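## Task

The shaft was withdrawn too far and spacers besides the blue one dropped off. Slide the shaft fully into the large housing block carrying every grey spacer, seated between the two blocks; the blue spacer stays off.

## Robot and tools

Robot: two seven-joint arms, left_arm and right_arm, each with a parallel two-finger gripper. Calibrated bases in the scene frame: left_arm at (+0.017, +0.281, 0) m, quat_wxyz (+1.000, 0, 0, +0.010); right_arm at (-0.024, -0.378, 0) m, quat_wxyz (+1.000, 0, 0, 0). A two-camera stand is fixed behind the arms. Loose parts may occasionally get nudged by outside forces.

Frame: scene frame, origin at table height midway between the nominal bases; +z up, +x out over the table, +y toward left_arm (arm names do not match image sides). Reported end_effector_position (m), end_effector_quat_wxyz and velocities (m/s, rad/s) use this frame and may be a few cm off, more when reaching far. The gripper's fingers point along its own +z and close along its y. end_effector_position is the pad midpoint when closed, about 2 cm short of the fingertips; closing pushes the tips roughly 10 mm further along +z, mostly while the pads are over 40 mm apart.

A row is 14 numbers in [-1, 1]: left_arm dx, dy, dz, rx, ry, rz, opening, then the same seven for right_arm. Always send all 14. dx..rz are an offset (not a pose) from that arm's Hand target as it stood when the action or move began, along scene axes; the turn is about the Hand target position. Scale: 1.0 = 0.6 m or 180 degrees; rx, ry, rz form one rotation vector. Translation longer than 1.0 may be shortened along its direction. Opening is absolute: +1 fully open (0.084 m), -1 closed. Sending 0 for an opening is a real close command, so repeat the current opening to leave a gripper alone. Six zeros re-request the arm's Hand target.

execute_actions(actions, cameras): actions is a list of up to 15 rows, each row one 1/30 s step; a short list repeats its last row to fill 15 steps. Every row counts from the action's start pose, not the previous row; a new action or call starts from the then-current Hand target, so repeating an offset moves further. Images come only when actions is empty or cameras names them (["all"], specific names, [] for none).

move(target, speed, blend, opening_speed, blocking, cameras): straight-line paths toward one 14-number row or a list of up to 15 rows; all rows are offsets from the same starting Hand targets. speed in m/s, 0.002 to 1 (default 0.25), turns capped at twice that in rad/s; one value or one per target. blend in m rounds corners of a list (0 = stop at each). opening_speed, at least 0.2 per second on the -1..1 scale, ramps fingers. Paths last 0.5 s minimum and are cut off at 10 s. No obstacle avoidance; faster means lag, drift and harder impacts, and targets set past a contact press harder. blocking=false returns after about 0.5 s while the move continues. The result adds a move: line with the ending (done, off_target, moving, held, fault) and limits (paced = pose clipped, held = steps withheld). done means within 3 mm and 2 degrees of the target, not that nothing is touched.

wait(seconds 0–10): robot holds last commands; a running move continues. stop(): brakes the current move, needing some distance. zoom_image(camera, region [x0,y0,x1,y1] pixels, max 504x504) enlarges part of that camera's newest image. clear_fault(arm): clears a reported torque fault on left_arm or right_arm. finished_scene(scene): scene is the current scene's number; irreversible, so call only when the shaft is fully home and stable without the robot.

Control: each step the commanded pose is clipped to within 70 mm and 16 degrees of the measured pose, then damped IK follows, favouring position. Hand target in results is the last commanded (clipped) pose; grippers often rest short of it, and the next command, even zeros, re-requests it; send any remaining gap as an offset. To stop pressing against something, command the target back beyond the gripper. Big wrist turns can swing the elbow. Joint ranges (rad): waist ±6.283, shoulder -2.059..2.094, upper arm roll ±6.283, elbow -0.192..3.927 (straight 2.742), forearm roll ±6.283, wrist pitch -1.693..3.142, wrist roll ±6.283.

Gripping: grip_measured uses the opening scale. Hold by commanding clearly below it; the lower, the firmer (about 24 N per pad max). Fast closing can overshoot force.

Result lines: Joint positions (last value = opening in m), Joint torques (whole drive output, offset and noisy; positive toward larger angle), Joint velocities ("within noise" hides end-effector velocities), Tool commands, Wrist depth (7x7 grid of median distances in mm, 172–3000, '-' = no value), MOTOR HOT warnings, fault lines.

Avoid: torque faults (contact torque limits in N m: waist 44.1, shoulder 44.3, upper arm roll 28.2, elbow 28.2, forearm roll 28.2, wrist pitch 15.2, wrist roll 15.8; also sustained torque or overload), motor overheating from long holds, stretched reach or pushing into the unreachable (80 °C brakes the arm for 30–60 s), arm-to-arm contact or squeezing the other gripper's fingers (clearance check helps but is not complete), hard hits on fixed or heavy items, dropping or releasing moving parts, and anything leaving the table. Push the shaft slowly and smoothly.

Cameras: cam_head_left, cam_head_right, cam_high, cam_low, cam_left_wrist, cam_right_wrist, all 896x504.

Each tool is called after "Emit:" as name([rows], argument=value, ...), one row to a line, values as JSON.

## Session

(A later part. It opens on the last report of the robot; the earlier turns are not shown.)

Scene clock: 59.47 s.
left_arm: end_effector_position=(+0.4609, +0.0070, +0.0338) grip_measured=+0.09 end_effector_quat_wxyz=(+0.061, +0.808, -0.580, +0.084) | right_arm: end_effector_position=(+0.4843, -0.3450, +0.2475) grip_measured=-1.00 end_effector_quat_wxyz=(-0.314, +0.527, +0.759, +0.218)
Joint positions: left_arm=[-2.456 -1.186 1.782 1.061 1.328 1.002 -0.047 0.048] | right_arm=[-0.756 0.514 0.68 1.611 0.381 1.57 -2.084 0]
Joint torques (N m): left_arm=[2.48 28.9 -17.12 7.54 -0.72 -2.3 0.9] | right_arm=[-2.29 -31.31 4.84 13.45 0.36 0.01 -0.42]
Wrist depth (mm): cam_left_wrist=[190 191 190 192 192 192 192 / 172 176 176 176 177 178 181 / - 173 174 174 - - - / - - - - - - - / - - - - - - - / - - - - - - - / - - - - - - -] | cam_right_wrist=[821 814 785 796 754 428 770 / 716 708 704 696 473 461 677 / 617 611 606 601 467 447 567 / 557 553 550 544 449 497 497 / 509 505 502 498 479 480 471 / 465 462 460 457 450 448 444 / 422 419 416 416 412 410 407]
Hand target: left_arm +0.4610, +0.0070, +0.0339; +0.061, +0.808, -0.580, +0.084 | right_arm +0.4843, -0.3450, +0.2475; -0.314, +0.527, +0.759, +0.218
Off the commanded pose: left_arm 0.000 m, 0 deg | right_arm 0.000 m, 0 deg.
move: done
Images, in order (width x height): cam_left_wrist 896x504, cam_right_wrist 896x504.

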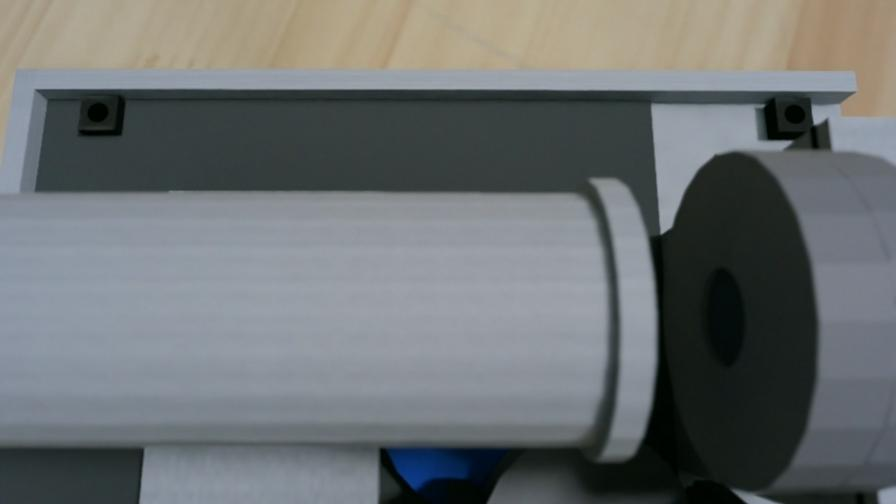

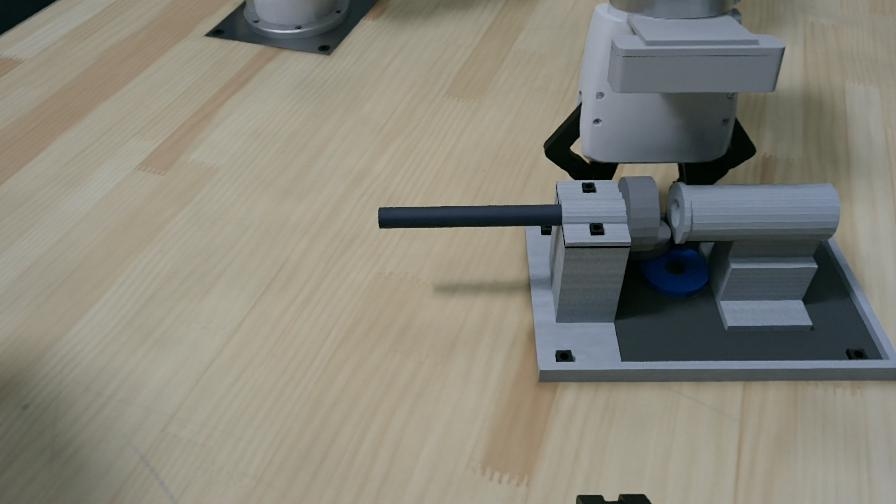

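Emit:
move([
  [0,0,0.008,0,0,0,-0.3,0,0,0,0,0,0,-1],
  [-0.0177,0.052,0.01,0,0,0,-0.3,0,0,0,0,0,0,-1],
  [-0.0215,0.063,0.2,0,0,0,-0.3,0,0,0,0,0,0,-1],
], speed=[0.03,0.06,0.12], cameras=["cam_left_wrist","cam_right_wrist"])

Scene clock: 62.67 s.
left_arm: end_effector_position=(+0.4481, +0.0448, +0.1539) grip_measured=+0.09 end_effector_quat_wxyz=(+0.061, +0.808, -0.580, +0.084) | right_arm: end_effector_position=(+0.4843, -0.3450, +0.2475) grip_measured=-1.00 end_effector_quat_wxyz=(-0.314, +0.527, +0.759, +0.218)
Joint positions: left_arm=[-2.228 -1.073 1.469 1.003 1.081 1.18 0.062 0.048] | right_arm=[-0.756 0.514 0.68 1.611 0.381 1.57 -2.084 0]
Joint torques (N m): left_arm=[2.12 23.12 -15.61 10.72 -0.52 -2.36 0.87] | right_arm=[-2.43 -31.17 4.75 13.15 0.32 0.04 -0.53]
Wrist depth (mm): cam_left_wrist=[324 324 323 325 326 327 328 / 315 315 316 316 317 317 318 / 307 306 300 300 213 300 311 / 299 205 202 202 198 212 216 / 293 286 277 277 286 235 296 / 286 280 280 280 282 287 289 / 280 279 279 - - 281 283] | cam_right_wrist=[823 812 784 795 785 771 768 / 715 708 703 696 669 662 675 / 617 611 606 600 467 447 567 / 557 553 549 546 449 496 498 / 509 505 502 499 480 480 471 / 466 461 459 457 450 447 444 / 422 420 416 415 413 409 407]
Hand target: left_arm +0.4481, +0.0448, +0.1539; +0.061, +0.808, -0.580, +0.084 | right_arm +0.4843, -0.3450, +0.2475; -0.314, +0.527, +0.759, +0.218
Off the commanded pose: left_arm 0.000 m, 0 deg | right_arm 0.000 m, 0 deg.
move: done
Images, in order (width x height): cam_left_wrist 896x504, cam_right_wrist 896x504.

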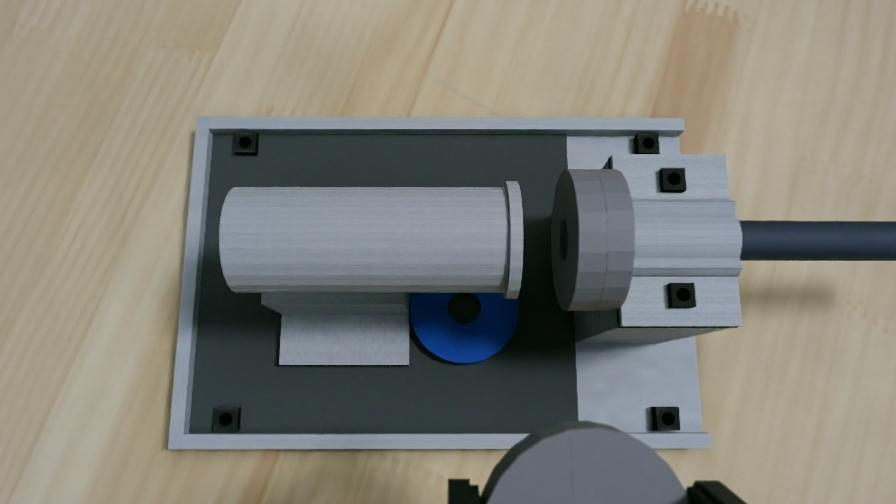

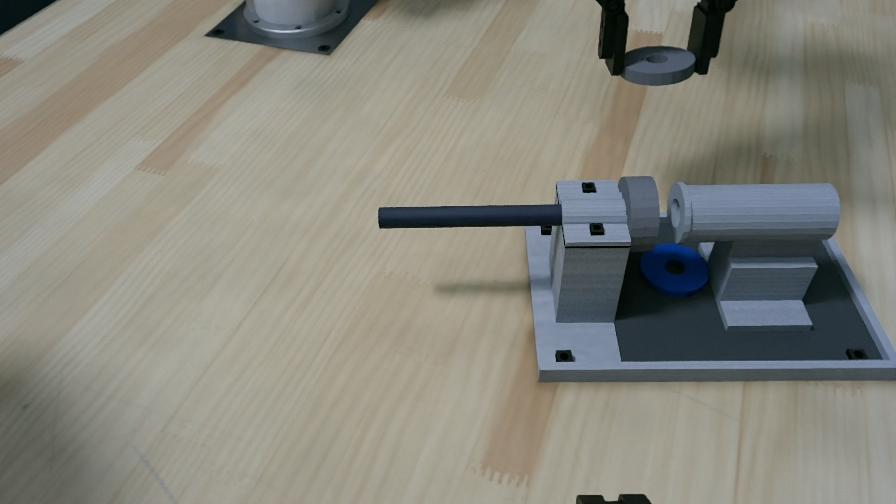

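Emit:
move([
  [0.05,0.1917,-0.10,0.0316,0.0107,0,-0.3,0,0,0,0,0,0,-1],
  [0.05,0.1917,-0.2132,0.0316,0.0107,0,-0.3,0,0,0,0,0,0,-1],
], speed=[0.2,0.06], cameras=["cam_left_wrist","cam_right_wrist"])

Emit:
zoom_image(camera="cam_right_wrist", region=[500, 0, 820, 200])

Scene clock: 65.70 s.
left_arm: end_effector_position=(+0.4781, +0.1598, +0.0260) grip_measured=+0.09 end_effector_quat_wxyz=(+0.031, +0.812, -0.582, +0.042) | right_arm: end_effector_position=(+0.4843, -0.3450, +0.2475) grip_measured=-1.00 end_effector_quat_wxyz=(-0.314, +0.527, +0.759, +0.218)
Joint positions: left_arm=[-2.116 -1.176 1.75 0.979 1.3 1.111 0.217 0.048] | right_arm=[-0.756 0.514 0.68 1.611 0.381 1.57 -2.084 0]
Joint torques (N m): left_arm=[-2.63 20.52 -14.99 7.43 0.86 -3.56 -0.8] | right_arm=[-2.19 -30.65 4.79 13.33 0.27 0.07 -0.46]
Wrist depth (mm): cam_left_wrist=[- - - - - - - / - - - - - - - / - - - - - - - / - - - - - - - / - - - - - - - / - - - - - - - / - - - - - - -] | cam_right_wrist=[823 810 786 796 791 546 770 / 718 710 700 698 669 628 676 / 617 611 607 601 468 447 566 / 558 551 548 544 449 497 497 / 509 505 502 499 481 480 471 / 465 463 460 455 450 447 445 / 421 419 417 415 412 410 407]
Hand target: left_arm +0.4781, +0.1598, +0.0260; +0.031, +0.812, -0.582, +0.042 | right_arm +0.4843, -0.3450, +0.2475; -0.314, +0.527, +0.759, +0.218
Off the commanded pose: left_arm 0.000 m, 0 deg | right_arm 0.000 m, 0 deg.
move: done
Images, in order (width x height): cam_left_wrist 896x504, cam_right_wrist 896x504.

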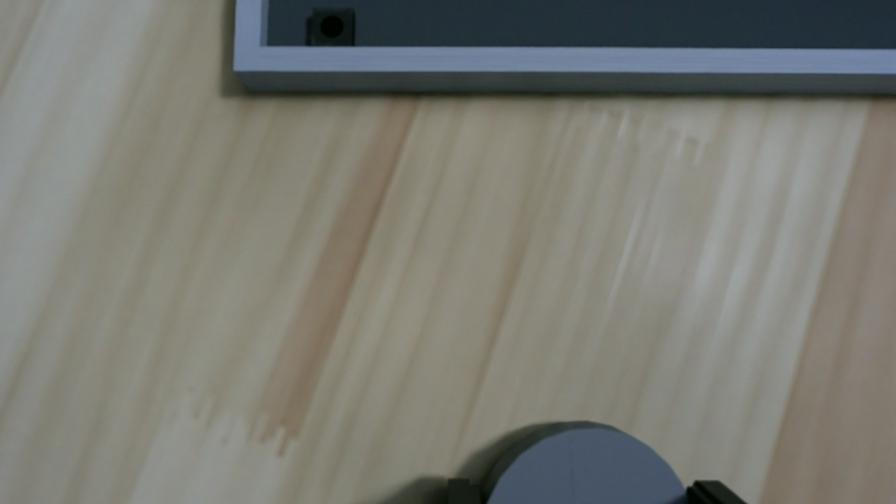

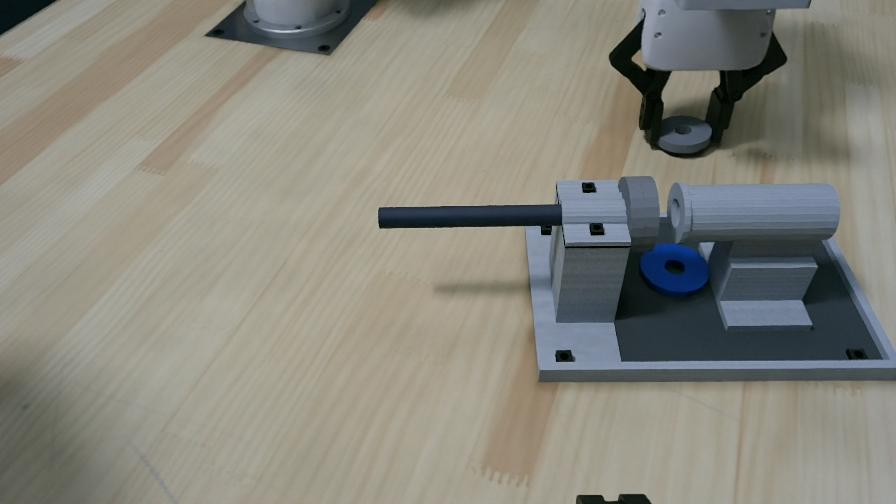

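Scaled by 1.575 from the camera's 896x504 image, which has a finer 1280x720 frame.

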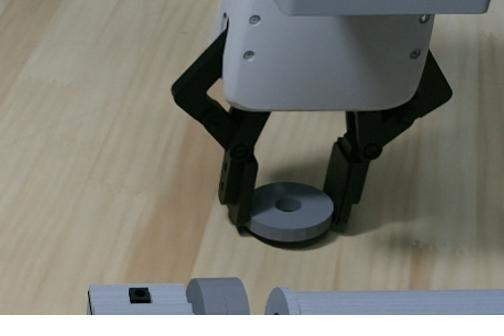

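Emit:
move(target=[0,0,-0.005,0,0,0,-0.3,0,0,0,0,0,0,-1], speed=0.02)

Emit:
move([
  [0,0,0,0,0,0,0.5,0,0,0,0,0,0,-1],
  [0,0,0.25,0,0,0,0.5,0,0,0,0,0,0,-1],
], speed=[0.1,0.2], opening_speed=1.0, cameras=["cam_left_wrist"])

Emit:
zoom_image(camera="cam_left_wrist", region=[400, 300, 700, 500])

Scene clock: 66.60 s.
left_arm: end_effector_position=(+0.4781, +0.1598, +0.0230) grip_measured=+0.09 end_effector_quat_wxyz=(+0.031, +0.812, -0.582, +0.042) | right_arm: end_effector_position=(+0.4843, -0.3450, +0.2475) grip_measured=-1.00 end_effector_quat_wxyz=(-0.314, +0.527, +0.759, +0.218)
Joint positions: left_arm=[-2.119 -1.179 1.757 0.979 1.307 1.107 0.216 0.048] | right_arm=[-0.756 0.514 0.68 1.611 0.381 1.57 -2.084 0]
Joint torques (N m): left_arm=[-2.85 20.66 -14.97 7.38 0.6 -3.29 -0.88] | right_arm=[-2.14 -30.51 4.65 13.39 0.26 -0.06 -0.41]
Wrist depth (mm): cam_left_wrist=[- - - - - - - / - - - - - - - / - - - - - - - / - - - - - - - / - - - - - - - / - - - - - - - / - - - - - - -] | cam_right_wrist=[820 810 783 794 788 547 768 / 716 710 703 698 667 629 677 / 617 610 607 600 467 447 566 / 558 552 550 543 449 497 497 / 508 504 502 498 482 480 471 / 466 462 459 457 450 447 444 / 421 420 417 414 412 410 408]
Hand target: left_arm +0.4781, +0.1598, +0.0230; +0.031, +0.812, -0.582, +0.042 | right_arm +0.4843, -0.3450, +0.2475; -0.314, +0.527, +0.759, +0.218
Off the commanded pose: left_arm 0.000 m, 0 deg | right_arm 0.000 m, 0 deg.
move: done

Scene clock: 68.97 s.
left_arm: end_effector_position=(+0.4781, +0.1598, +0.1729) grip_measured=+0.49 end_effector_quat_wxyz=(+0.031, +0.812, -0.582, +0.042) | right_arm: end_effector_position=(+0.4843, -0.3450, +0.2475) grip_measured=-1.00 end_effector_quat_wxyz=(-0.314, +0.527, +0.759, +0.218)
Joint positions: left_arm=[-2.026 -1.048 1.418 1.066 1.01 1.345 0.303 0.065] | right_arm=[-0.756 0.514 0.68 1.611 0.381 1.57 -2.084 0]
Joint torques (N m): left_arm=[2 23.53 -15.46 11.15 -0.7 -2.04 0.89] | right_arm=[-2.17 -30.55 4.77 13.39 0.27 -0.05 -0.52]
Wrist depth (mm): cam_left_wrist=[320 321 321 277 300 279 248 / 316 317 316 308 306 312 318 / 313 314 313 308 308 308 315 / 309 309 310 311 311 312 312 / 307 306 307 307 307 308 309 / 303 303 303 302 304 304 305 / 298 299 299 299 300 301 301] | cam_right_wrist=[820 812 787 793 783 778 766 / 717 711 704 695 690 682 677 / 617 611 608 600 467 447 568 / 558 552 549 545 449 497 498 / 508 503 502 497 480 479 471 / 467 462 459 456 450 447 444 / 422 419 417 415 413 410 408]
Hand target: left_arm +0.4781, +0.1598, +0.1730; +0.031, +0.812, -0.582, +0.042 | right_arm +0.4843, -0.3450, +0.2475; -0.314, +0.527, +0.759, +0.218
Off the commanded pose: left_arm 0.000 m, 0 deg | right_arm 0.000 m, 0 deg.
move: done
Images, in order (width x height): cam_left_wrist 896x504.

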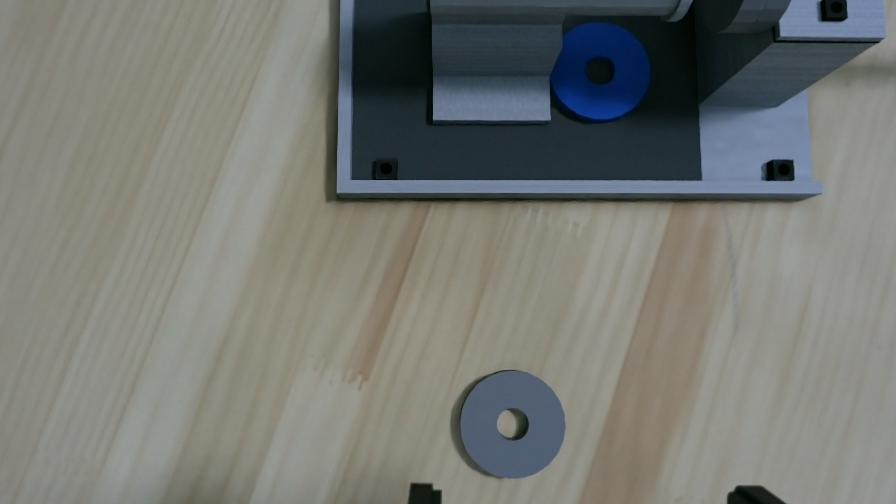

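Scaled by 1.680 from the camera's 896x504 image, which has a finer 1280x720 frame.

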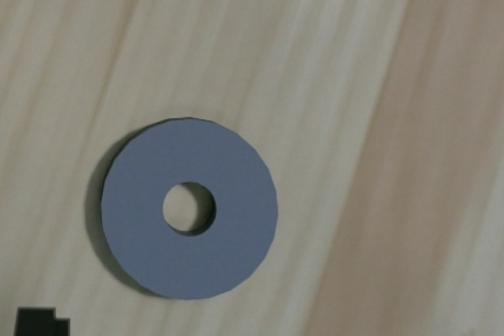

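Emit:
move(target=[-0.06,0,0.08,0.0167,0.0329,0.4995,0.57,0,0,0,0,0,0,-1], speed=0.5)

Scene clock: 71.93 s.
left_arm: end_effector_position=(+0.4422, +0.1598, +0.2210) grip_measured=+0.56 end_effector_quat_wxyz=(+0.000, +0.987, +0.163, +0.000) | right_arm: end_effector_position=(+0.4843, -0.3450, +0.2475) grip_measured=-1.00 end_effector_quat_wxyz=(-0.314, +0.527, +0.759, +0.218)
Joint positions: left_arm=[-1.881 -0.669 1.326 1.044 0.673 1.303 -1.133 0.068] | right_arm=[-0.756 0.514 0.68 1.611 0.381 1.57 -2.084 0]
Joint torques (N m): left_arm=[2.05 13.8 -11.04 12.33 -0.52 -3.18 -0.78] | right_arm=[-2 -30.39 4.87 13.25 0.09 -0.08 -0.46]
Wrist depth (mm): cam_left_wrist=[351 350 351 351 351 352 353 / 351 351 351 351 351 353 352 / 350 351 351 351 352 352 345 / 350 351 351 350 351 352 343 / 350 350 351 350 352 352 337 / 350 350 350 351 352 353 338 / 350 350 350 350 352 351 343] | cam_right_wrist=[819 812 784 796 786 778 768 / 719 710 700 695 691 685 677 / 616 611 607 601 468 448 568 / 558 553 549 545 449 497 499 / 509 504 502 497 480 479 470 / 465 463 460 458 449 448 444 / 421 419 417 415 412 409 408]
Hand target: left_arm +0.4421, +0.1598, +0.2210; +0.000, +0.987, +0.163, +0.000 | right_arm +0.4843, -0.3450, +0.2475; -0.314, +0.527, +0.759, +0.218
Off the commanded pose: left_arm 0.000 m, 0 deg | right_arm 0.000 m, 0 deg.
move: done

Emit:
move(target=[0.0598,-0.0110,-0.1517,0.1074,-0.3155,0,0.57,0,0,0,0,0,0,-1], speed=0.35, cameras=["cam_left_wrist","cam_right_wrist"])

Scene clock: 74.60 s.
left_arm: end_effector_position=(+0.4780, +0.1532, +0.1300) grip_measured=+0.56 end_effector_quat_wxyz=(-0.082, +0.855, +0.141, +0.493) | right_arm: end_effector_position=(+0.4843, -0.3450, +0.2475) grip_measured=-1.00 end_effector_quat_wxyz=(-0.314, +0.527, +0.759, +0.218)
Joint positions: left_arm=[-1.829 0.107 1.324 0.594 1.902 0.653 -2.564 0.068] | right_arm=[-0.756 0.514 0.68 1.611 0.381 1.57 -2.084 0]
Joint torques (N m): left_arm=[2.2 -4.97 0.64 15.31 -0.71 0.11 -0.74] | right_arm=[-1.92 -30.11 4.82 13.47 0.32 0.08 -0.49]
Wrist depth (mm): cam_left_wrist=[1471 1348 1241 1149 1103 1034 976 / 1509 1428 1315 1226 1151 1081 1020 / 652 651 655 1230 1190 1153 1074 / 508 509 511 513 515 515 520 / 435 437 439 439 441 443 444 / 368 368 368 369 370 372 372 / 327 328 329 329 330 331 331] | cam_right_wrist=[819 812 787 795 781 739 766 / 716 709 702 695 690 681 677 / 617 610 608 600 467 448 566 / 558 552 551 544 449 497 497 / 508 505 501 498 480 479 471 / 466 462 459 457 449 446 444 / 421 419 417 415 412 410 408]
Hand target: left_arm +0.4780, +0.1532, +0.1300; -0.082, +0.855, +0.141, +0.493 | right_arm +0.4843, -0.3450, +0.2475; -0.314, +0.527, +0.759, +0.218
Off the commanded pose: left_arm 0.000 m, 0 deg | right_arm 0.000 m, 0 deg.
move: done
Images, in order (width x height): cam_left_wrist 896x504, cam_right_wrist 896x504.

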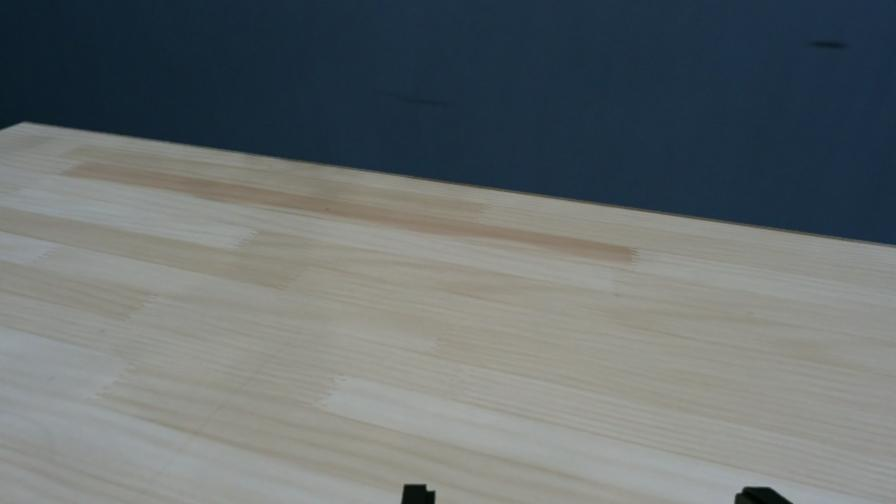

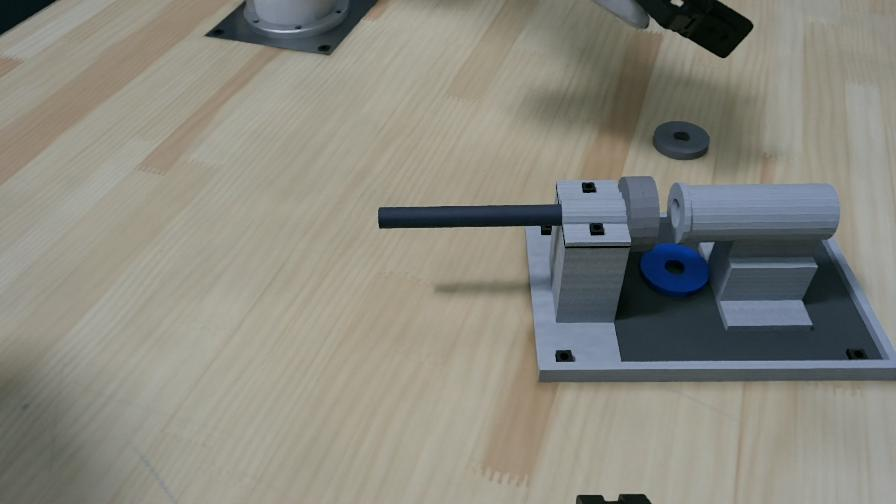

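Emit:
move(target=[0,0,-0.179,0,0,0,0.57,0,0,0,0,0,0,-1], speed=0.07, cameras=["cam_right_wrist"])

Emit:
zoom_image(camera="cam_right_wrist", region=[500, 0, 820, 200])

Scene clock: 76.87 s.
left_arm: end_effector_position=(+0.4780, +0.1532, +0.0226) grip_measured=+0.56 end_effector_quat_wxyz=(-0.082, +0.855, +0.141, +0.493) | right_arm: end_effector_position=(+0.4843, -0.3450, +0.2475) grip_measured=-1.00 end_effector_quat_wxyz=(-0.314, +0.527, +0.759, +0.218)
Joint positions: left_arm=[-1.485 0.65 0.921 0.73 2.095 0.468 -3.16 0.068] | right_arm=[-0.756 0.514 0.68 1.611 0.381 1.57 -2.084 0]
Joint torques (N m): left_arm=[1.84 -20.53 6.3 10.15 0.69 1.85 -0.75] | right_arm=[-1.62 -29.87 4.89 13.26 0.19 0.03 -0.38]
Wrist depth (mm): cam_left_wrist=[1364 1292 1235 1155 1089 1034 985 / 474 478 481 485 485 490 492 / 374 351 377 379 382 383 360 / 292 293 295 295 296 298 298 / 251 251 252 253 242 254 255 / 211 212 212 213 213 214 206 / 189 189 189 189 190 191 185] | cam_right_wrist=[823 813 785 518 560 778 769 / 718 710 700 674 552 655 677 / 616 611 609 600 468 447 567 / 557 554 549 544 450 497 498 / 508 505 502 497 480 480 471 / 466 462 461 457 450 447 444 / 421 420 417 415 413 410 408]
Hand target: left_arm +0.4780, +0.1532, +0.0226; -0.082, +0.855, +0.141, +0.493 | right_arm +0.4843, -0.3450, +0.2475; -0.314, +0.527, +0.759, +0.218
Off the commanded pose: left_arm 0.000 m, 0 deg | right_arm 0.000 m, 0 deg.
move: done
Images, in order (width x height): cam_right_wrist 896x504.

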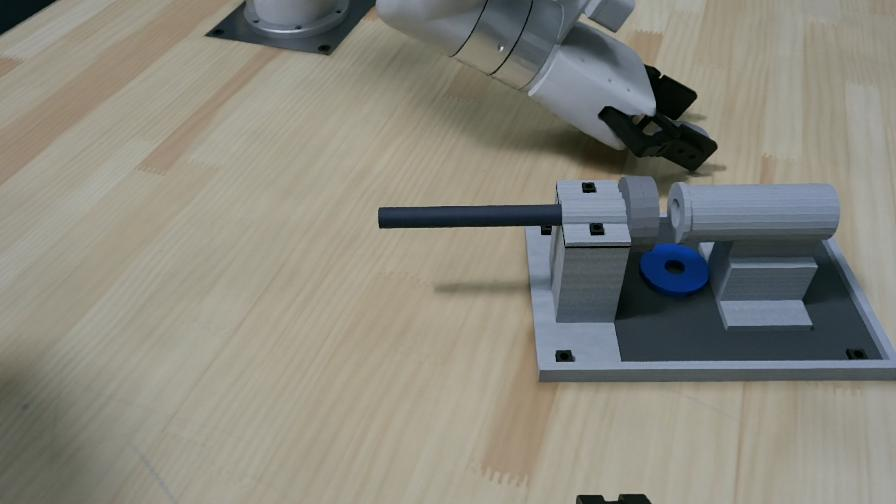

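Scaled by 1.575 from the camera's 896x504 image, which has a finer 1280x720 frame.

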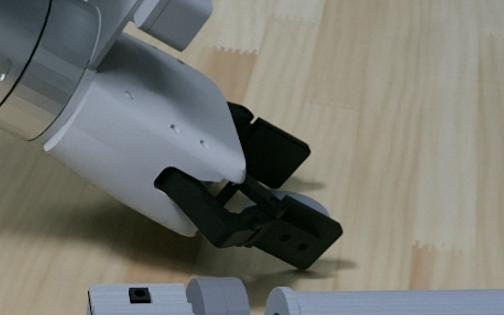

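Emit:
move(target=[0,0,0.0013,0,0,0,-0.1,0,0,0,0,0,0,-1], speed=0.03, opening_speed=0.7)

Emit:
move(target=[0,0,0,0,0,0,-0.6,0,0,0,0,0,0,-1], opening_speed=0.7, cameras=["cam_right_wrist"])

Emit:
zoom_image(camera="cam_right_wrist", region=[500, 0, 820, 200])

Scene clock: 78.30 s.
left_arm: end_effector_position=(+0.4780, +0.1532, +0.0234) grip_measured=+0.08 end_effector_quat_wxyz=(-0.082, +0.855, +0.141, +0.493) | right_arm: end_effector_position=(+0.4843, -0.3450, +0.2475) grip_measured=-1.00 end_effector_quat_wxyz=(-0.314, +0.527, +0.759, +0.218)
Joint positions: left_arm=[-1.486 0.647 0.923 0.729 2.094 0.468 -3.157 0.048] | right_arm=[-0.756 0.514 0.68 1.611 0.381 1.57 -2.084 0]
Joint torques (N m): left_arm=[-2.32 -24.99 6.57 6.23 -0.59 0.36 0.9] | right_arm=[-1.73 -29.88 4.88 13.25 0.35 -0.07 -0.44]
Wrist depth (mm): cam_left_wrist=[1372 1302 1233 1160 1094 1034 974 / 478 479 481 487 489 492 496 / 376 354 379 380 382 386 362 / 293 295 296 297 297 299 300 / 252 253 253 254 244 256 256 / 212 213 213 214 215 215 207 / 190 184 190 191 191 192 186] | cam_right_wrist=[820 813 782 519 559 777 767 / 718 707 704 671 552 655 675 / 618 611 606 600 468 447 566 / 557 552 551 545 449 497 497 / 508 504 501 497 480 480 471 / 466 463 460 457 449 447 443 / 422 420 417 415 412 409 407]
Hand target: left_arm +0.4780, +0.1532, +0.0233; -0.082, +0.855, +0.141, +0.493 | right_arm +0.4843, -0.3450, +0.2475; -0.314, +0.527, +0.759, +0.218
Off the commanded pose: left_arm 0.000 m, 0 deg | right_arm 0.000 m, 0 deg.
move: done

Scene clock: 79.23 s.
left_arm: end_effector_position=(+0.4780, +0.1532, +0.0233) grip_measured=+0.08 end_effector_quat_wxyz=(-0.082, +0.855, +0.141, +0.493) | right_arm: end_effector_position=(+0.4843, -0.3450, +0.2475) grip_measured=-1.00 end_effector_quat_wxyz=(-0.314, +0.527, +0.759, +0.218)
Joint positions: left_arm=[-1.486 0.647 0.923 0.729 2.094 0.468 -3.157 0.048] | right_arm=[-0.756 0.514 0.68 1.611 0.381 1.57 -2.084 0]
Joint torques (N m): left_arm=[-1.19 -21.96 6.2 6.11 -0.65 0.38 0.86] | right_arm=[-1.51 -29.72 4.81 13.36 0.38 -0.05 -0.5]
Wrist depth (mm): cam_left_wrist=[1364 1295 1226 1158 1084 1032 981 / 478 482 484 487 489 493 496 / 376 355 379 381 384 384 362 / 294 294 296 297 298 299 301 / 251 252 253 254 244 256 256 / 212 213 213 214 214 215 207 / 190 184 190 191 191 192 186] | cam_right_wrist=[822 814 782 519 559 778 766 / 716 709 703 673 552 657 677 / 617 610 607 602 467 448 566 / 557 553 548 545 450 497 498 / 508 505 502 498 481 480 472 / 466 462 461 457 450 447 445 / 422 419 417 415 412 409 407]
Hand target: left_arm +0.4780, +0.1532, +0.0233; -0.082, +0.855, +0.141, +0.493 | right_arm +0.4843, -0.3450, +0.2475; -0.314, +0.527, +0.759, +0.218
Off the commanded pose: left_arm 0.000 m, 0 deg | right_arm 0.000 m, 0 deg.
move: done
Images, in order (width x height): cam_right_wrist 896x504.

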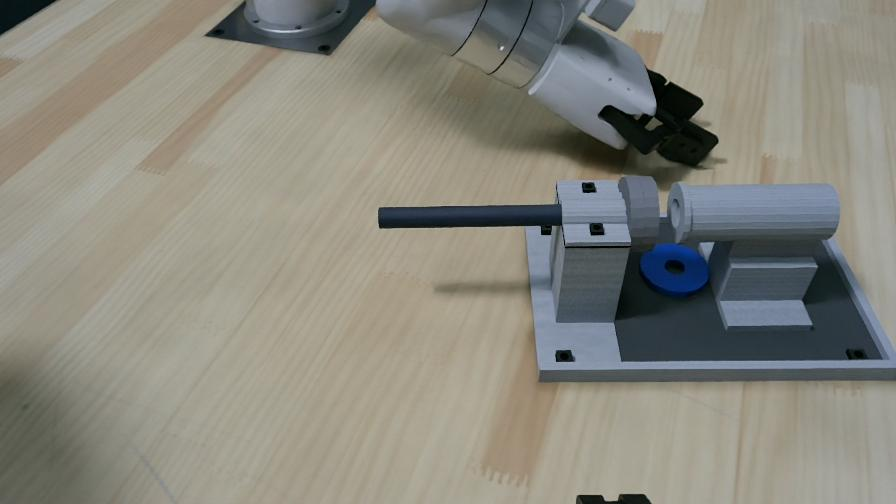

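Scaled by 1.575 from the camera's 896x504 image, which has a finer 1280x720 frame.

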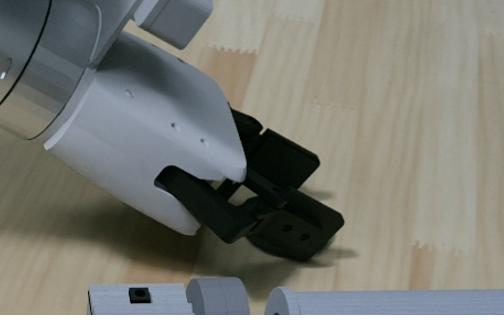

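Emit:
move([
  [0,0,0.1,0,0,0,-0.6,0,0,0,0,0,0,-1],
  [-0.05,0,0.35,-0.1074,0.3155,0,-0.6,0,0,0,0,0,0,-1],
], speed=[0.08,0.3])

Scene clock: 83.20 s.
left_arm: end_effector_position=(+0.4480, +0.1532, +0.2333) grip_measured=+0.08 end_effector_quat_wxyz=(+0.000, +0.987, +0.163, +0.000) | right_arm: end_effector_position=(+0.4843, -0.3450, +0.2475) grip_measured=-1.00 end_effector_quat_wxyz=(-0.314, +0.527, +0.759, +0.218)
Joint positions: left_arm=[-1.748 -0.351 1.308 1.065 0.366 1.185 -0.906 0.048] | right_arm=[-0.756 0.514 0.68 1.611 0.381 1.57 -2.084 0]
Joint torques (N m): left_arm=[-3.03 4.98 -5.22 18.6 -0.62 -1.72 0.84] | right_arm=[-1.75 -29.54 4.73 13.32 0.18 -0.07 -0.39]
Wrist depth (mm): cam_left_wrist=[364 363 364 364 364 366 365 / 363 363 364 364 365 364 365 / 362 363 363 364 364 365 358 / 363 363 363 363 364 365 357 / 362 363 364 363 364 364 349 / 362 362 363 364 363 364 351 / 362 362 363 364 364 364 356] | cam_right_wrist=[821 815 785 795 787 778 768 / 716 708 703 697 691 683 677 / 617 610 606 602 468 447 566 / 560 554 548 545 449 498 497 / 508 505 502 498 481 479 471 / 465 462 460 458 450 447 444 / 422 420 416 414 412 410 408]
Hand target: left_arm +0.4480, +0.1532, +0.2333; +0.000, +0.987, +0.163, +0.000 | right_arm +0.4843, -0.3450, +0.2475; -0.314, +0.527, +0.759, +0.218
Off the commanded pose: left_arm 0.000 m, 0 deg | right_arm 0.000 m, 0 deg.
move: done

Emit:
move(target=[0.074,-0.32,-0.0555,0,0,0,-0.6,0,0,0,0,0,0,-1], speed=0.2, cameras=["cam_left_wrist","cam_right_wrist"])

Scene clock: 85.20 s.
left_arm: end_effector_position=(+0.4924, -0.0388, +0.2000) grip_measured=+0.08 end_effector_quat_wxyz=(+0.000, +0.987, +0.163, +0.000) | right_arm: end_effector_position=(+0.4843, -0.3450, +0.2475) grip_measured=-1.00 end_effector_quat_wxyz=(-0.314, +0.527, +0.759, +0.218)
Joint positions: left_arm=[-2.934 -0.611 2.069 1.536 0.556 1.264 -1.27 0.048] | right_arm=[-0.756 0.514 0.68 1.611 0.381 1.57 -2.084 0]
Joint torques (N m): left_arm=[-2.61 28.18 -8.1 17.08 0.83 -1.71 0.91] | right_arm=[-1.46 -28.93 4.88 13.07 0.15 -0.01 -0.4]
Wrist depth (mm): cam_left_wrist=[328 328 329 328 328 328 329 / 329 328 329 328 329 328 329 / 329 327 328 320 321 328 328 / 328 328 328 314 314 329 329 / 328 329 329 313 314 329 329 / 328 329 329 314 320 328 328 / 328 329 328 320 321 329 329] | cam_right_wrist=[821 812 786 797 789 353 737 / 716 711 702 696 687 636 675 / 619 611 607 601 468 448 566 / 558 552 549 545 449 496 498 / 509 504 502 497 480 480 471 / 465 462 459 457 448 446 444 / 421 419 416 415 412 410 407]
Hand target: left_arm +0.4924, -0.0388, +0.2000; +0.000, +0.987, +0.163, +0.000 | right_arm +0.4843, -0.3450, +0.2475; -0.314, +0.527, +0.759, +0.218
Off the commanded pose: left_arm 0.000 m, 0 deg | right_arm 0.000 m, 0 deg.
move: done
Images, in order (width x height): cam_left_wrist 896x504, cam_right_wrist 896x504.

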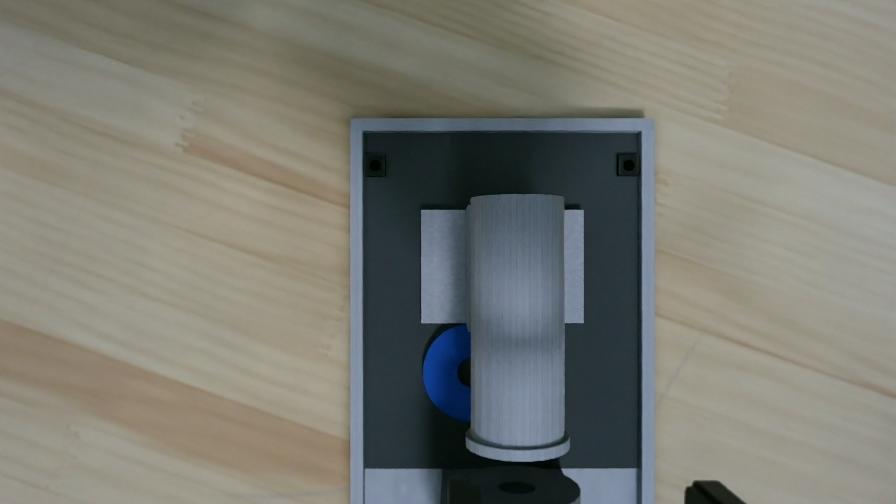

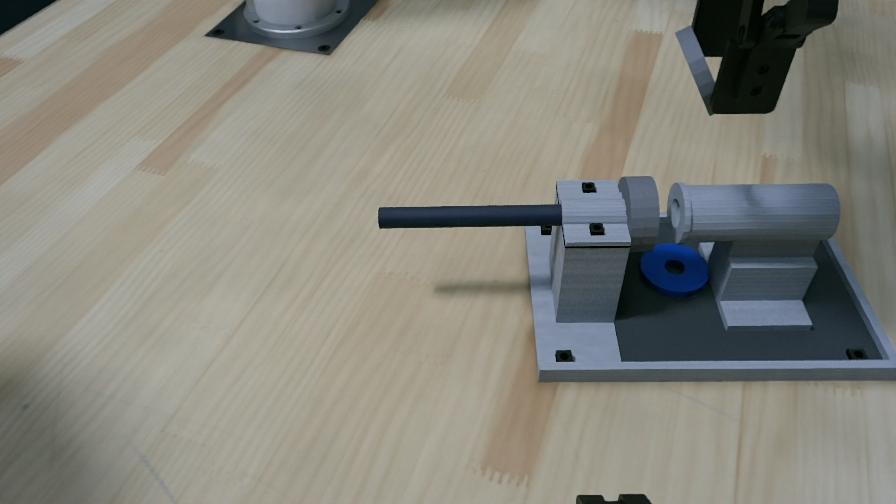

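Emit:
move(target=[-0.0017,0.0047,-0.06,-0.0537,0.1578,0,-0.6,0,0,0,0,0,0,-1], speed=0.2, cameras=["cam_left_wrist","cam_right_wrist"])

Emit:
zoom_image(camera="cam_right_wrist", region=[500, 0, 820, 260])

Scene clock: 87.63 s.
left_arm: end_effector_position=(+0.4914, -0.0360, +0.1641) grip_measured=+0.08 end_effector_quat_wxyz=(+0.042, +0.953, +0.157, -0.256) | right_arm: end_effector_position=(+0.4843, -0.3450, +0.2475) grip_measured=-1.00 end_effector_quat_wxyz=(-0.314, +0.527, +0.759, +0.218)
Joint positions: left_arm=[-3.035 -0.982 2.112 1.972 0.339 1.627 -1.1 0.048] | right_arm=[-0.756 0.514 0.68 1.611 0.381 1.57 -2.084 0]
Joint torques (N m): left_arm=[-2.53 39.67 -10.06 14.13 -1.29 -0.7 0.84] | right_arm=[-1.47 -28.97 4.7 13.28 0.53 -0.02 -0.49]
Wrist depth (mm): cam_left_wrist=[235 235 228 218 203 224 235 / 247 246 242 242 - 238 246 / 264 263 259 255 - 255 262 / 279 278 278 268 268 273 277 / 301 300 294 279 183 293 299 / 319 319 319 213 205 318 317 / 349 349 340 205 220 340 347] | cam_right_wrist=[823 813 785 794 785 397 313 / 716 709 699 698 689 373 630 / 616 610 608 600 467 445 566 / 558 553 549 545 449 497 498 / 510 505 502 498 480 479 471 / 465 464 460 457 449 446 444 / 422 419 416 415 413 409 407]
Hand target: left_arm +0.4914, -0.0360, +0.1640; +0.042, +0.953, +0.157, -0.256 | right_arm +0.4843, -0.3450, +0.2475; -0.314, +0.527, +0.759, +0.218
Off the commanded pose: left_arm 0.000 m, 0 deg | right_arm 0.000 m, 0 deg.
move: done
Images, in order (width x height): cam_left_wrist 896x504, cam_right_wrist 896x504.

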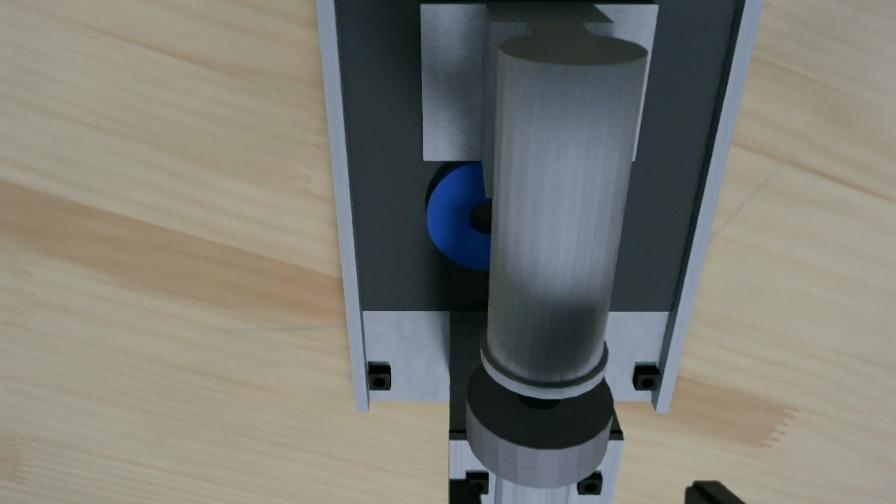

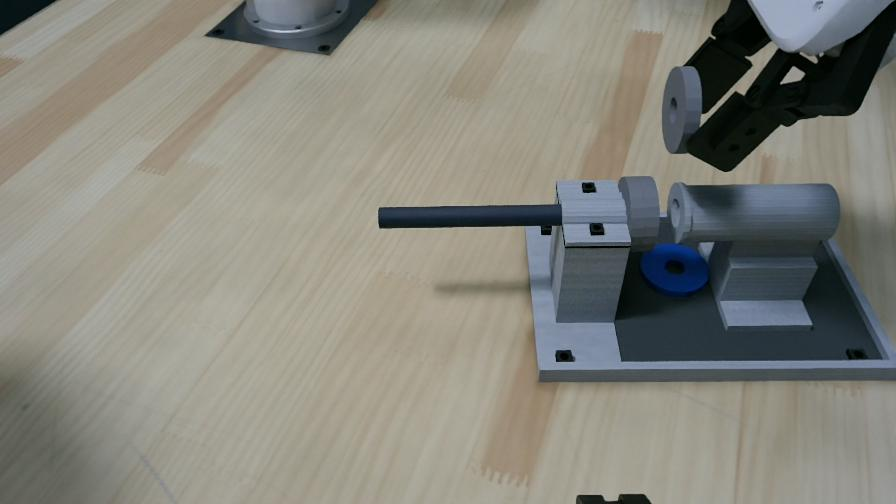

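Scaled by 1.575 from the camera's 896x504 image, which has a finer 1280x720 frame.

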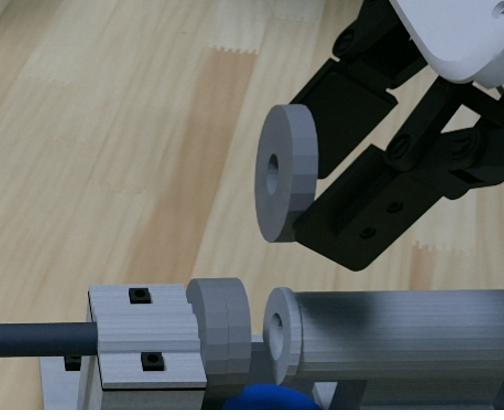

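Emit:
move(target=[0,0,-0.0567,0,0,0,-0.6,0,0,0,0,0,0,-1], speed=0.06, cameras=["cam_left_wrist","cam_right_wrist"])

Emit:
zoom_image(camera="cam_right_wrist", region=[540, 60, 800, 260])

Emit:
zoom_image(camera="cam_left_wrist", region=[400, 300, 800, 504])

Scene clock: 89.43 s.
left_arm: end_effector_position=(+0.4916, -0.0360, +0.1302) grip_measured=+0.08 end_effector_quat_wxyz=(+0.043, +0.953, +0.157, -0.256) | right_arm: end_effector_position=(+0.4843, -0.3450, +0.2475) grip_measured=-1.00 end_effector_quat_wxyz=(-0.314, +0.527, +0.759, +0.218)
Joint positions: left_arm=[-3.024 -1.014 2.13 1.919 0.36 1.556 -1.09 0.048] | right_arm=[-0.756 0.514 0.68 1.611 0.381 1.57 -2.084 0]
Joint torques (N m): left_arm=[-4.29 18.61 -3.21 -2.91 1.95 0.62 0.93] | right_arm=[-1.27 -28.81 4.71 13.25 0.33 -0.04 -0.46]
Wrist depth (mm): cam_left_wrist=[203 200 195 189 189 192 200 / 212 212 205 - - 201 213 / 227 227 218 - - 217 227 / 240 240 235 - - 230 240 / 259 258 254 - - 249 258 / 275 275 273 - - 269 275 / 300 300 294 - 185 293 300] | cam_right_wrist=[820 810 784 796 785 748 319 / 717 710 702 695 689 423 337 / 619 613 606 601 466 395 442 / 556 554 550 545 450 497 497 / 508 504 502 498 480 479 471 / 466 462 461 457 450 447 444 / 422 420 417 415 412 410 408]
Hand target: left_arm +0.4914, -0.0360, +0.1300; +0.042, +0.953, +0.157, -0.256 | right_arm +0.4843, -0.3450, +0.2475; -0.314, +0.527, +0.759, +0.218
Off the commanded pose: left_arm 0.000 m, 0 deg | right_arm 0.000 m, 0 deg.
move: done
Images, in order (width x height): cam_left_wrist 896x504, cam_right_wrist 896x504.

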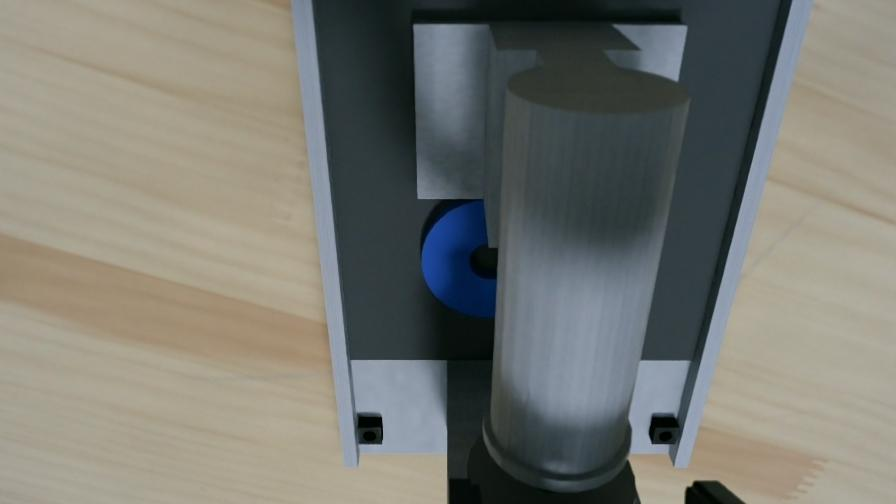

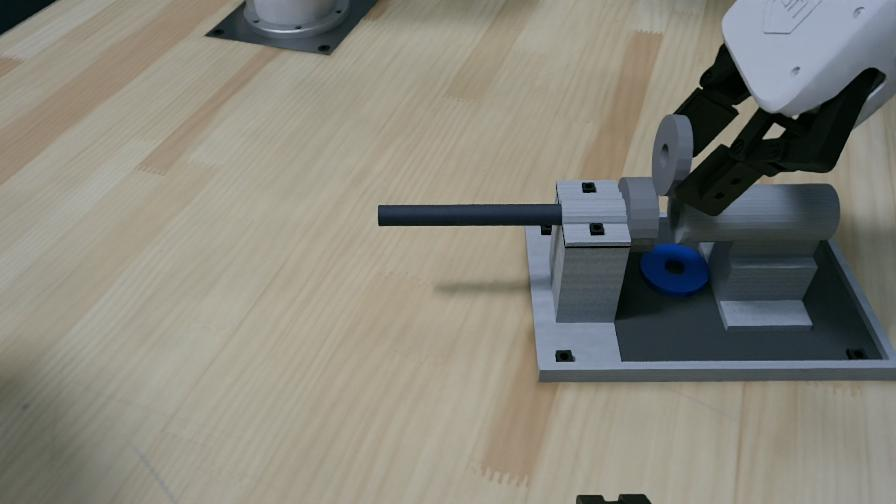

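Scaled by 1.938 from the camera's 896x504 image, which has a finer 1280x720 frame.

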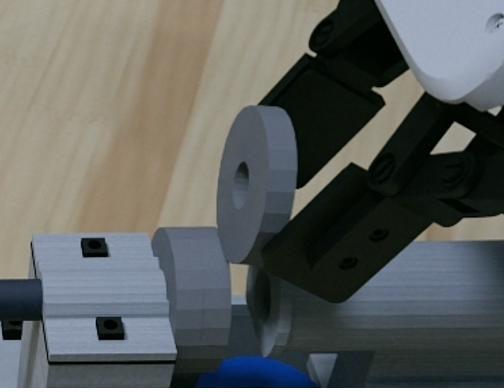

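Scaled by 1.260 from the camera's 896x504 image, which has a finer 1280x720 frame.

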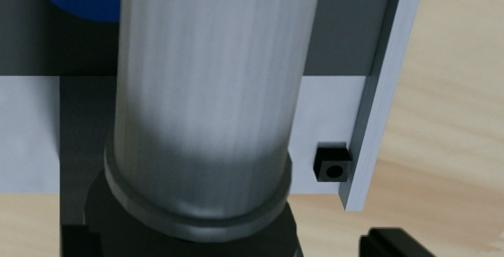

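Emit:
move(target=[0,0,0.0167,0,0,0,-0.6,0,0,0,0,0,0,-1], speed=0.05, cameras=["cam_left_wrist","cam_right_wrist"])

Emit:
zoom_image(camera="cam_right_wrist", region=[540, 60, 800, 260])

Scene clock: 90.63 s.
left_arm: end_effector_position=(+0.4914, -0.0360, +0.1400) grip_measured=+0.08 end_effector_quat_wxyz=(+0.042, +0.953, +0.157, -0.256) | right_arm: end_effector_position=(+0.4843, -0.3450, +0.2475) grip_measured=-1.00 end_effector_quat_wxyz=(-0.314, +0.527, +0.759, +0.218)
Joint positions: left_arm=[-3.026 -1.004 2.125 1.932 0.353 1.576 -1.093 0.048] | right_arm=[-0.756 0.514 0.68 1.611 0.381 1.57 -2.084 0]
Joint torques (N m): left_arm=[-2.79 46.79 -11.81 13.78 -1.31 -0.66 -0.86] | right_arm=[-1.21 -28.62 4.86 13.19 0.27 0.07 -0.44]
Wrist depth (mm): cam_left_wrist=[212 212 201 197 197 199 211 / 222 221 217 - - 213 221 / 237 237 230 - - 228 236 / 251 250 246 - - 241 249 / 270 270 265 - - 260 269 / 287 286 281 - 273 280 286 / 313 314 307 - 184 305 312] | cam_right_wrist=[822 811 784 796 788 409 315 / 715 710 703 696 691 416 333 / 615 612 608 601 466 415 566 / 557 553 548 545 449 496 497 / 509 505 503 497 481 481 470 / 466 462 460 458 449 447 444 / 421 419 417 415 412 410 407]
Hand target: left_arm +0.4914, -0.0360, +0.1400; +0.042, +0.953, +0.157, -0.256 | right_arm +0.4843, -0.3450, +0.2475; -0.314, +0.527, +0.759, +0.218
Off the commanded pose: left_arm 0.000 m, 0 deg | right_arm 0.000 m, 0 deg.
move: done
Images, in order (width x height): cam_left_wrist 896x504, cam_right_wrist 896x504.

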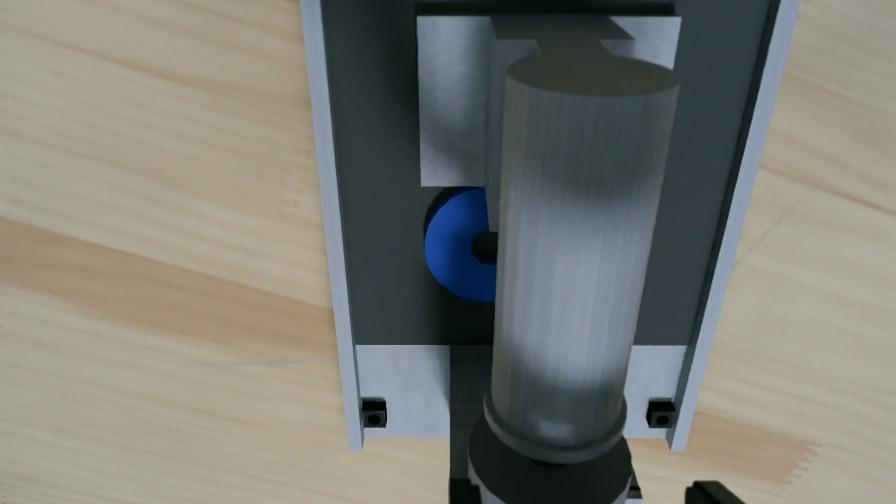

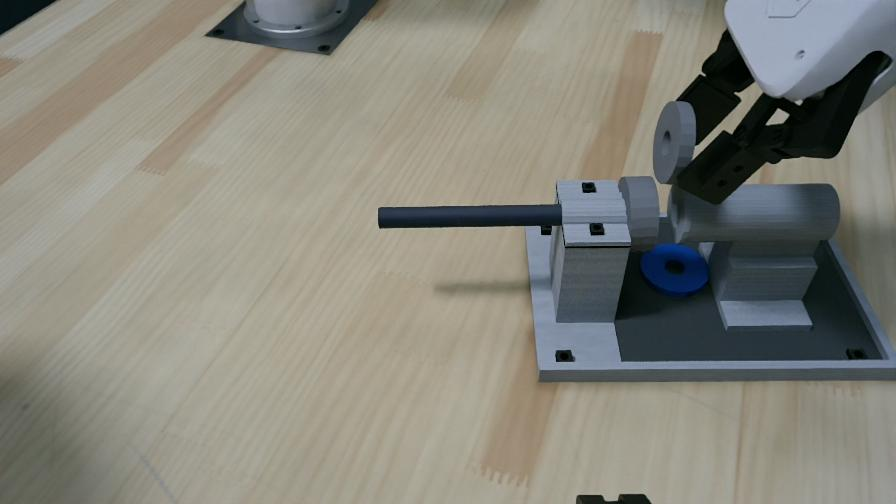

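Scaled by 1.938 from the camera's 896x504 image, which has a finer 1280x720 frame.

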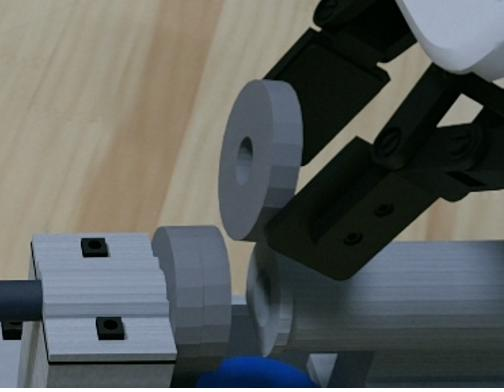

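Emit:
move([
  [0.0079,0.0027,0,0,0,0,-0.6,0,0,0,0,0,0,-1],
  [0.0079,0.0027,-0.0167,0,0,0,-0.6,0,0,0,0,0,0,-1],
], speed=0.03, cameras=["cam_right_wrist"])

Emit:
zoom_image(camera="cam_right_wrist", region=[540, 60, 800, 260])

Scene clock: 94.67 s.
left_arm: end_effector_position=(+0.4962, -0.0343, +0.1301) grip_measured=+0.08 end_effector_quat_wxyz=(+0.042, +0.953, +0.157, -0.256) | right_arm: end_effector_position=(+0.4843, -0.3450, +0.2475) grip_measured=-1.00 end_effector_quat_wxyz=(-0.314, +0.527, +0.759, +0.218)
Joint positions: left_arm=[-3.034 -1.024 2.136 1.947 0.363 1.571 -1.083 0.048] | right_arm=[-0.756 0.514 0.68 1.611 0.381 1.57 -2.084 0]
Joint torques (N m): left_arm=[2.14 40.7 -10.44 10.01 0.04 -2.17 0.83] | right_arm=[-1.13 -28.15 4.8 13.22 0.46 0.04 -0.42]
Wrist depth (mm): cam_left_wrist=[201 199 194 191 188 191 198 / 212 212 203 - - 200 211 / 227 226 218 - - 213 226 / 239 238 234 - - 229 238 / 258 257 252 - - 247 257 / 274 274 271 - - 267 273 / 299 298 292 - - 291 298] | cam_right_wrist=[820 814 785 795 786 747 324 / 718 708 702 698 689 427 333 / 618 613 607 601 467 396 442 / 558 553 549 545 449 497 497 / 509 505 501 498 481 480 471 / 466 464 461 457 449 448 444 / 421 420 417 415 412 409 408]
Hand target: left_arm +0.4961, -0.0343, +0.1300; +0.042, +0.953, +0.157, -0.256 | right_arm +0.4843, -0.3450, +0.2475; -0.314, +0.527, +0.759, +0.218
Off the commanded pose: left_arm 0.000 m, 0 deg | right_arm 0.000 m, 0 deg.
move: done
Images, in order (width x height): cam_right_wrist 896x504.

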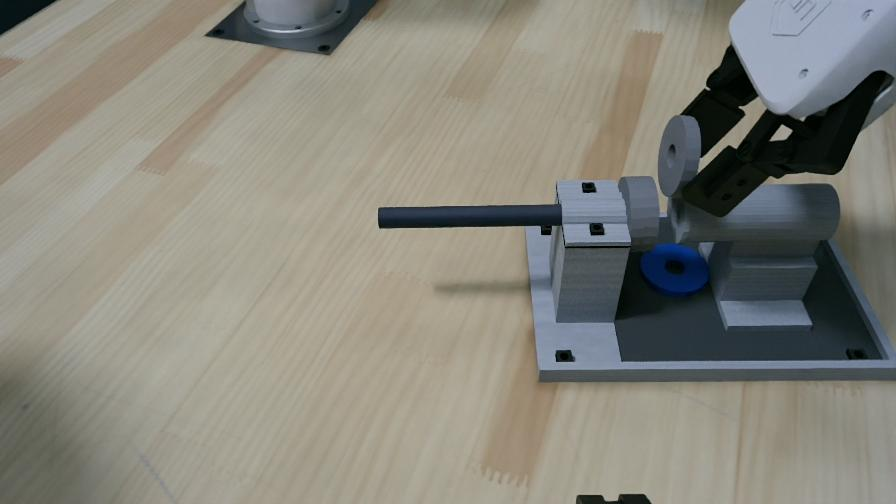

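Scaled by 1.938 from the camera's 896x504 image, which has a finer 1280x720 frame.

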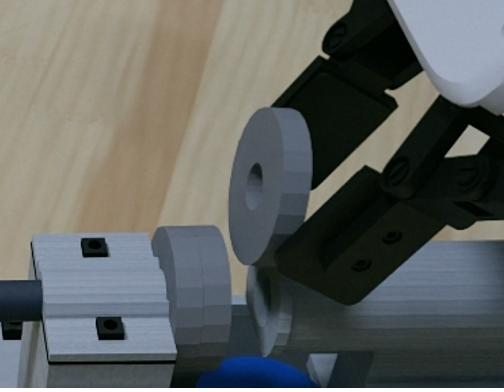

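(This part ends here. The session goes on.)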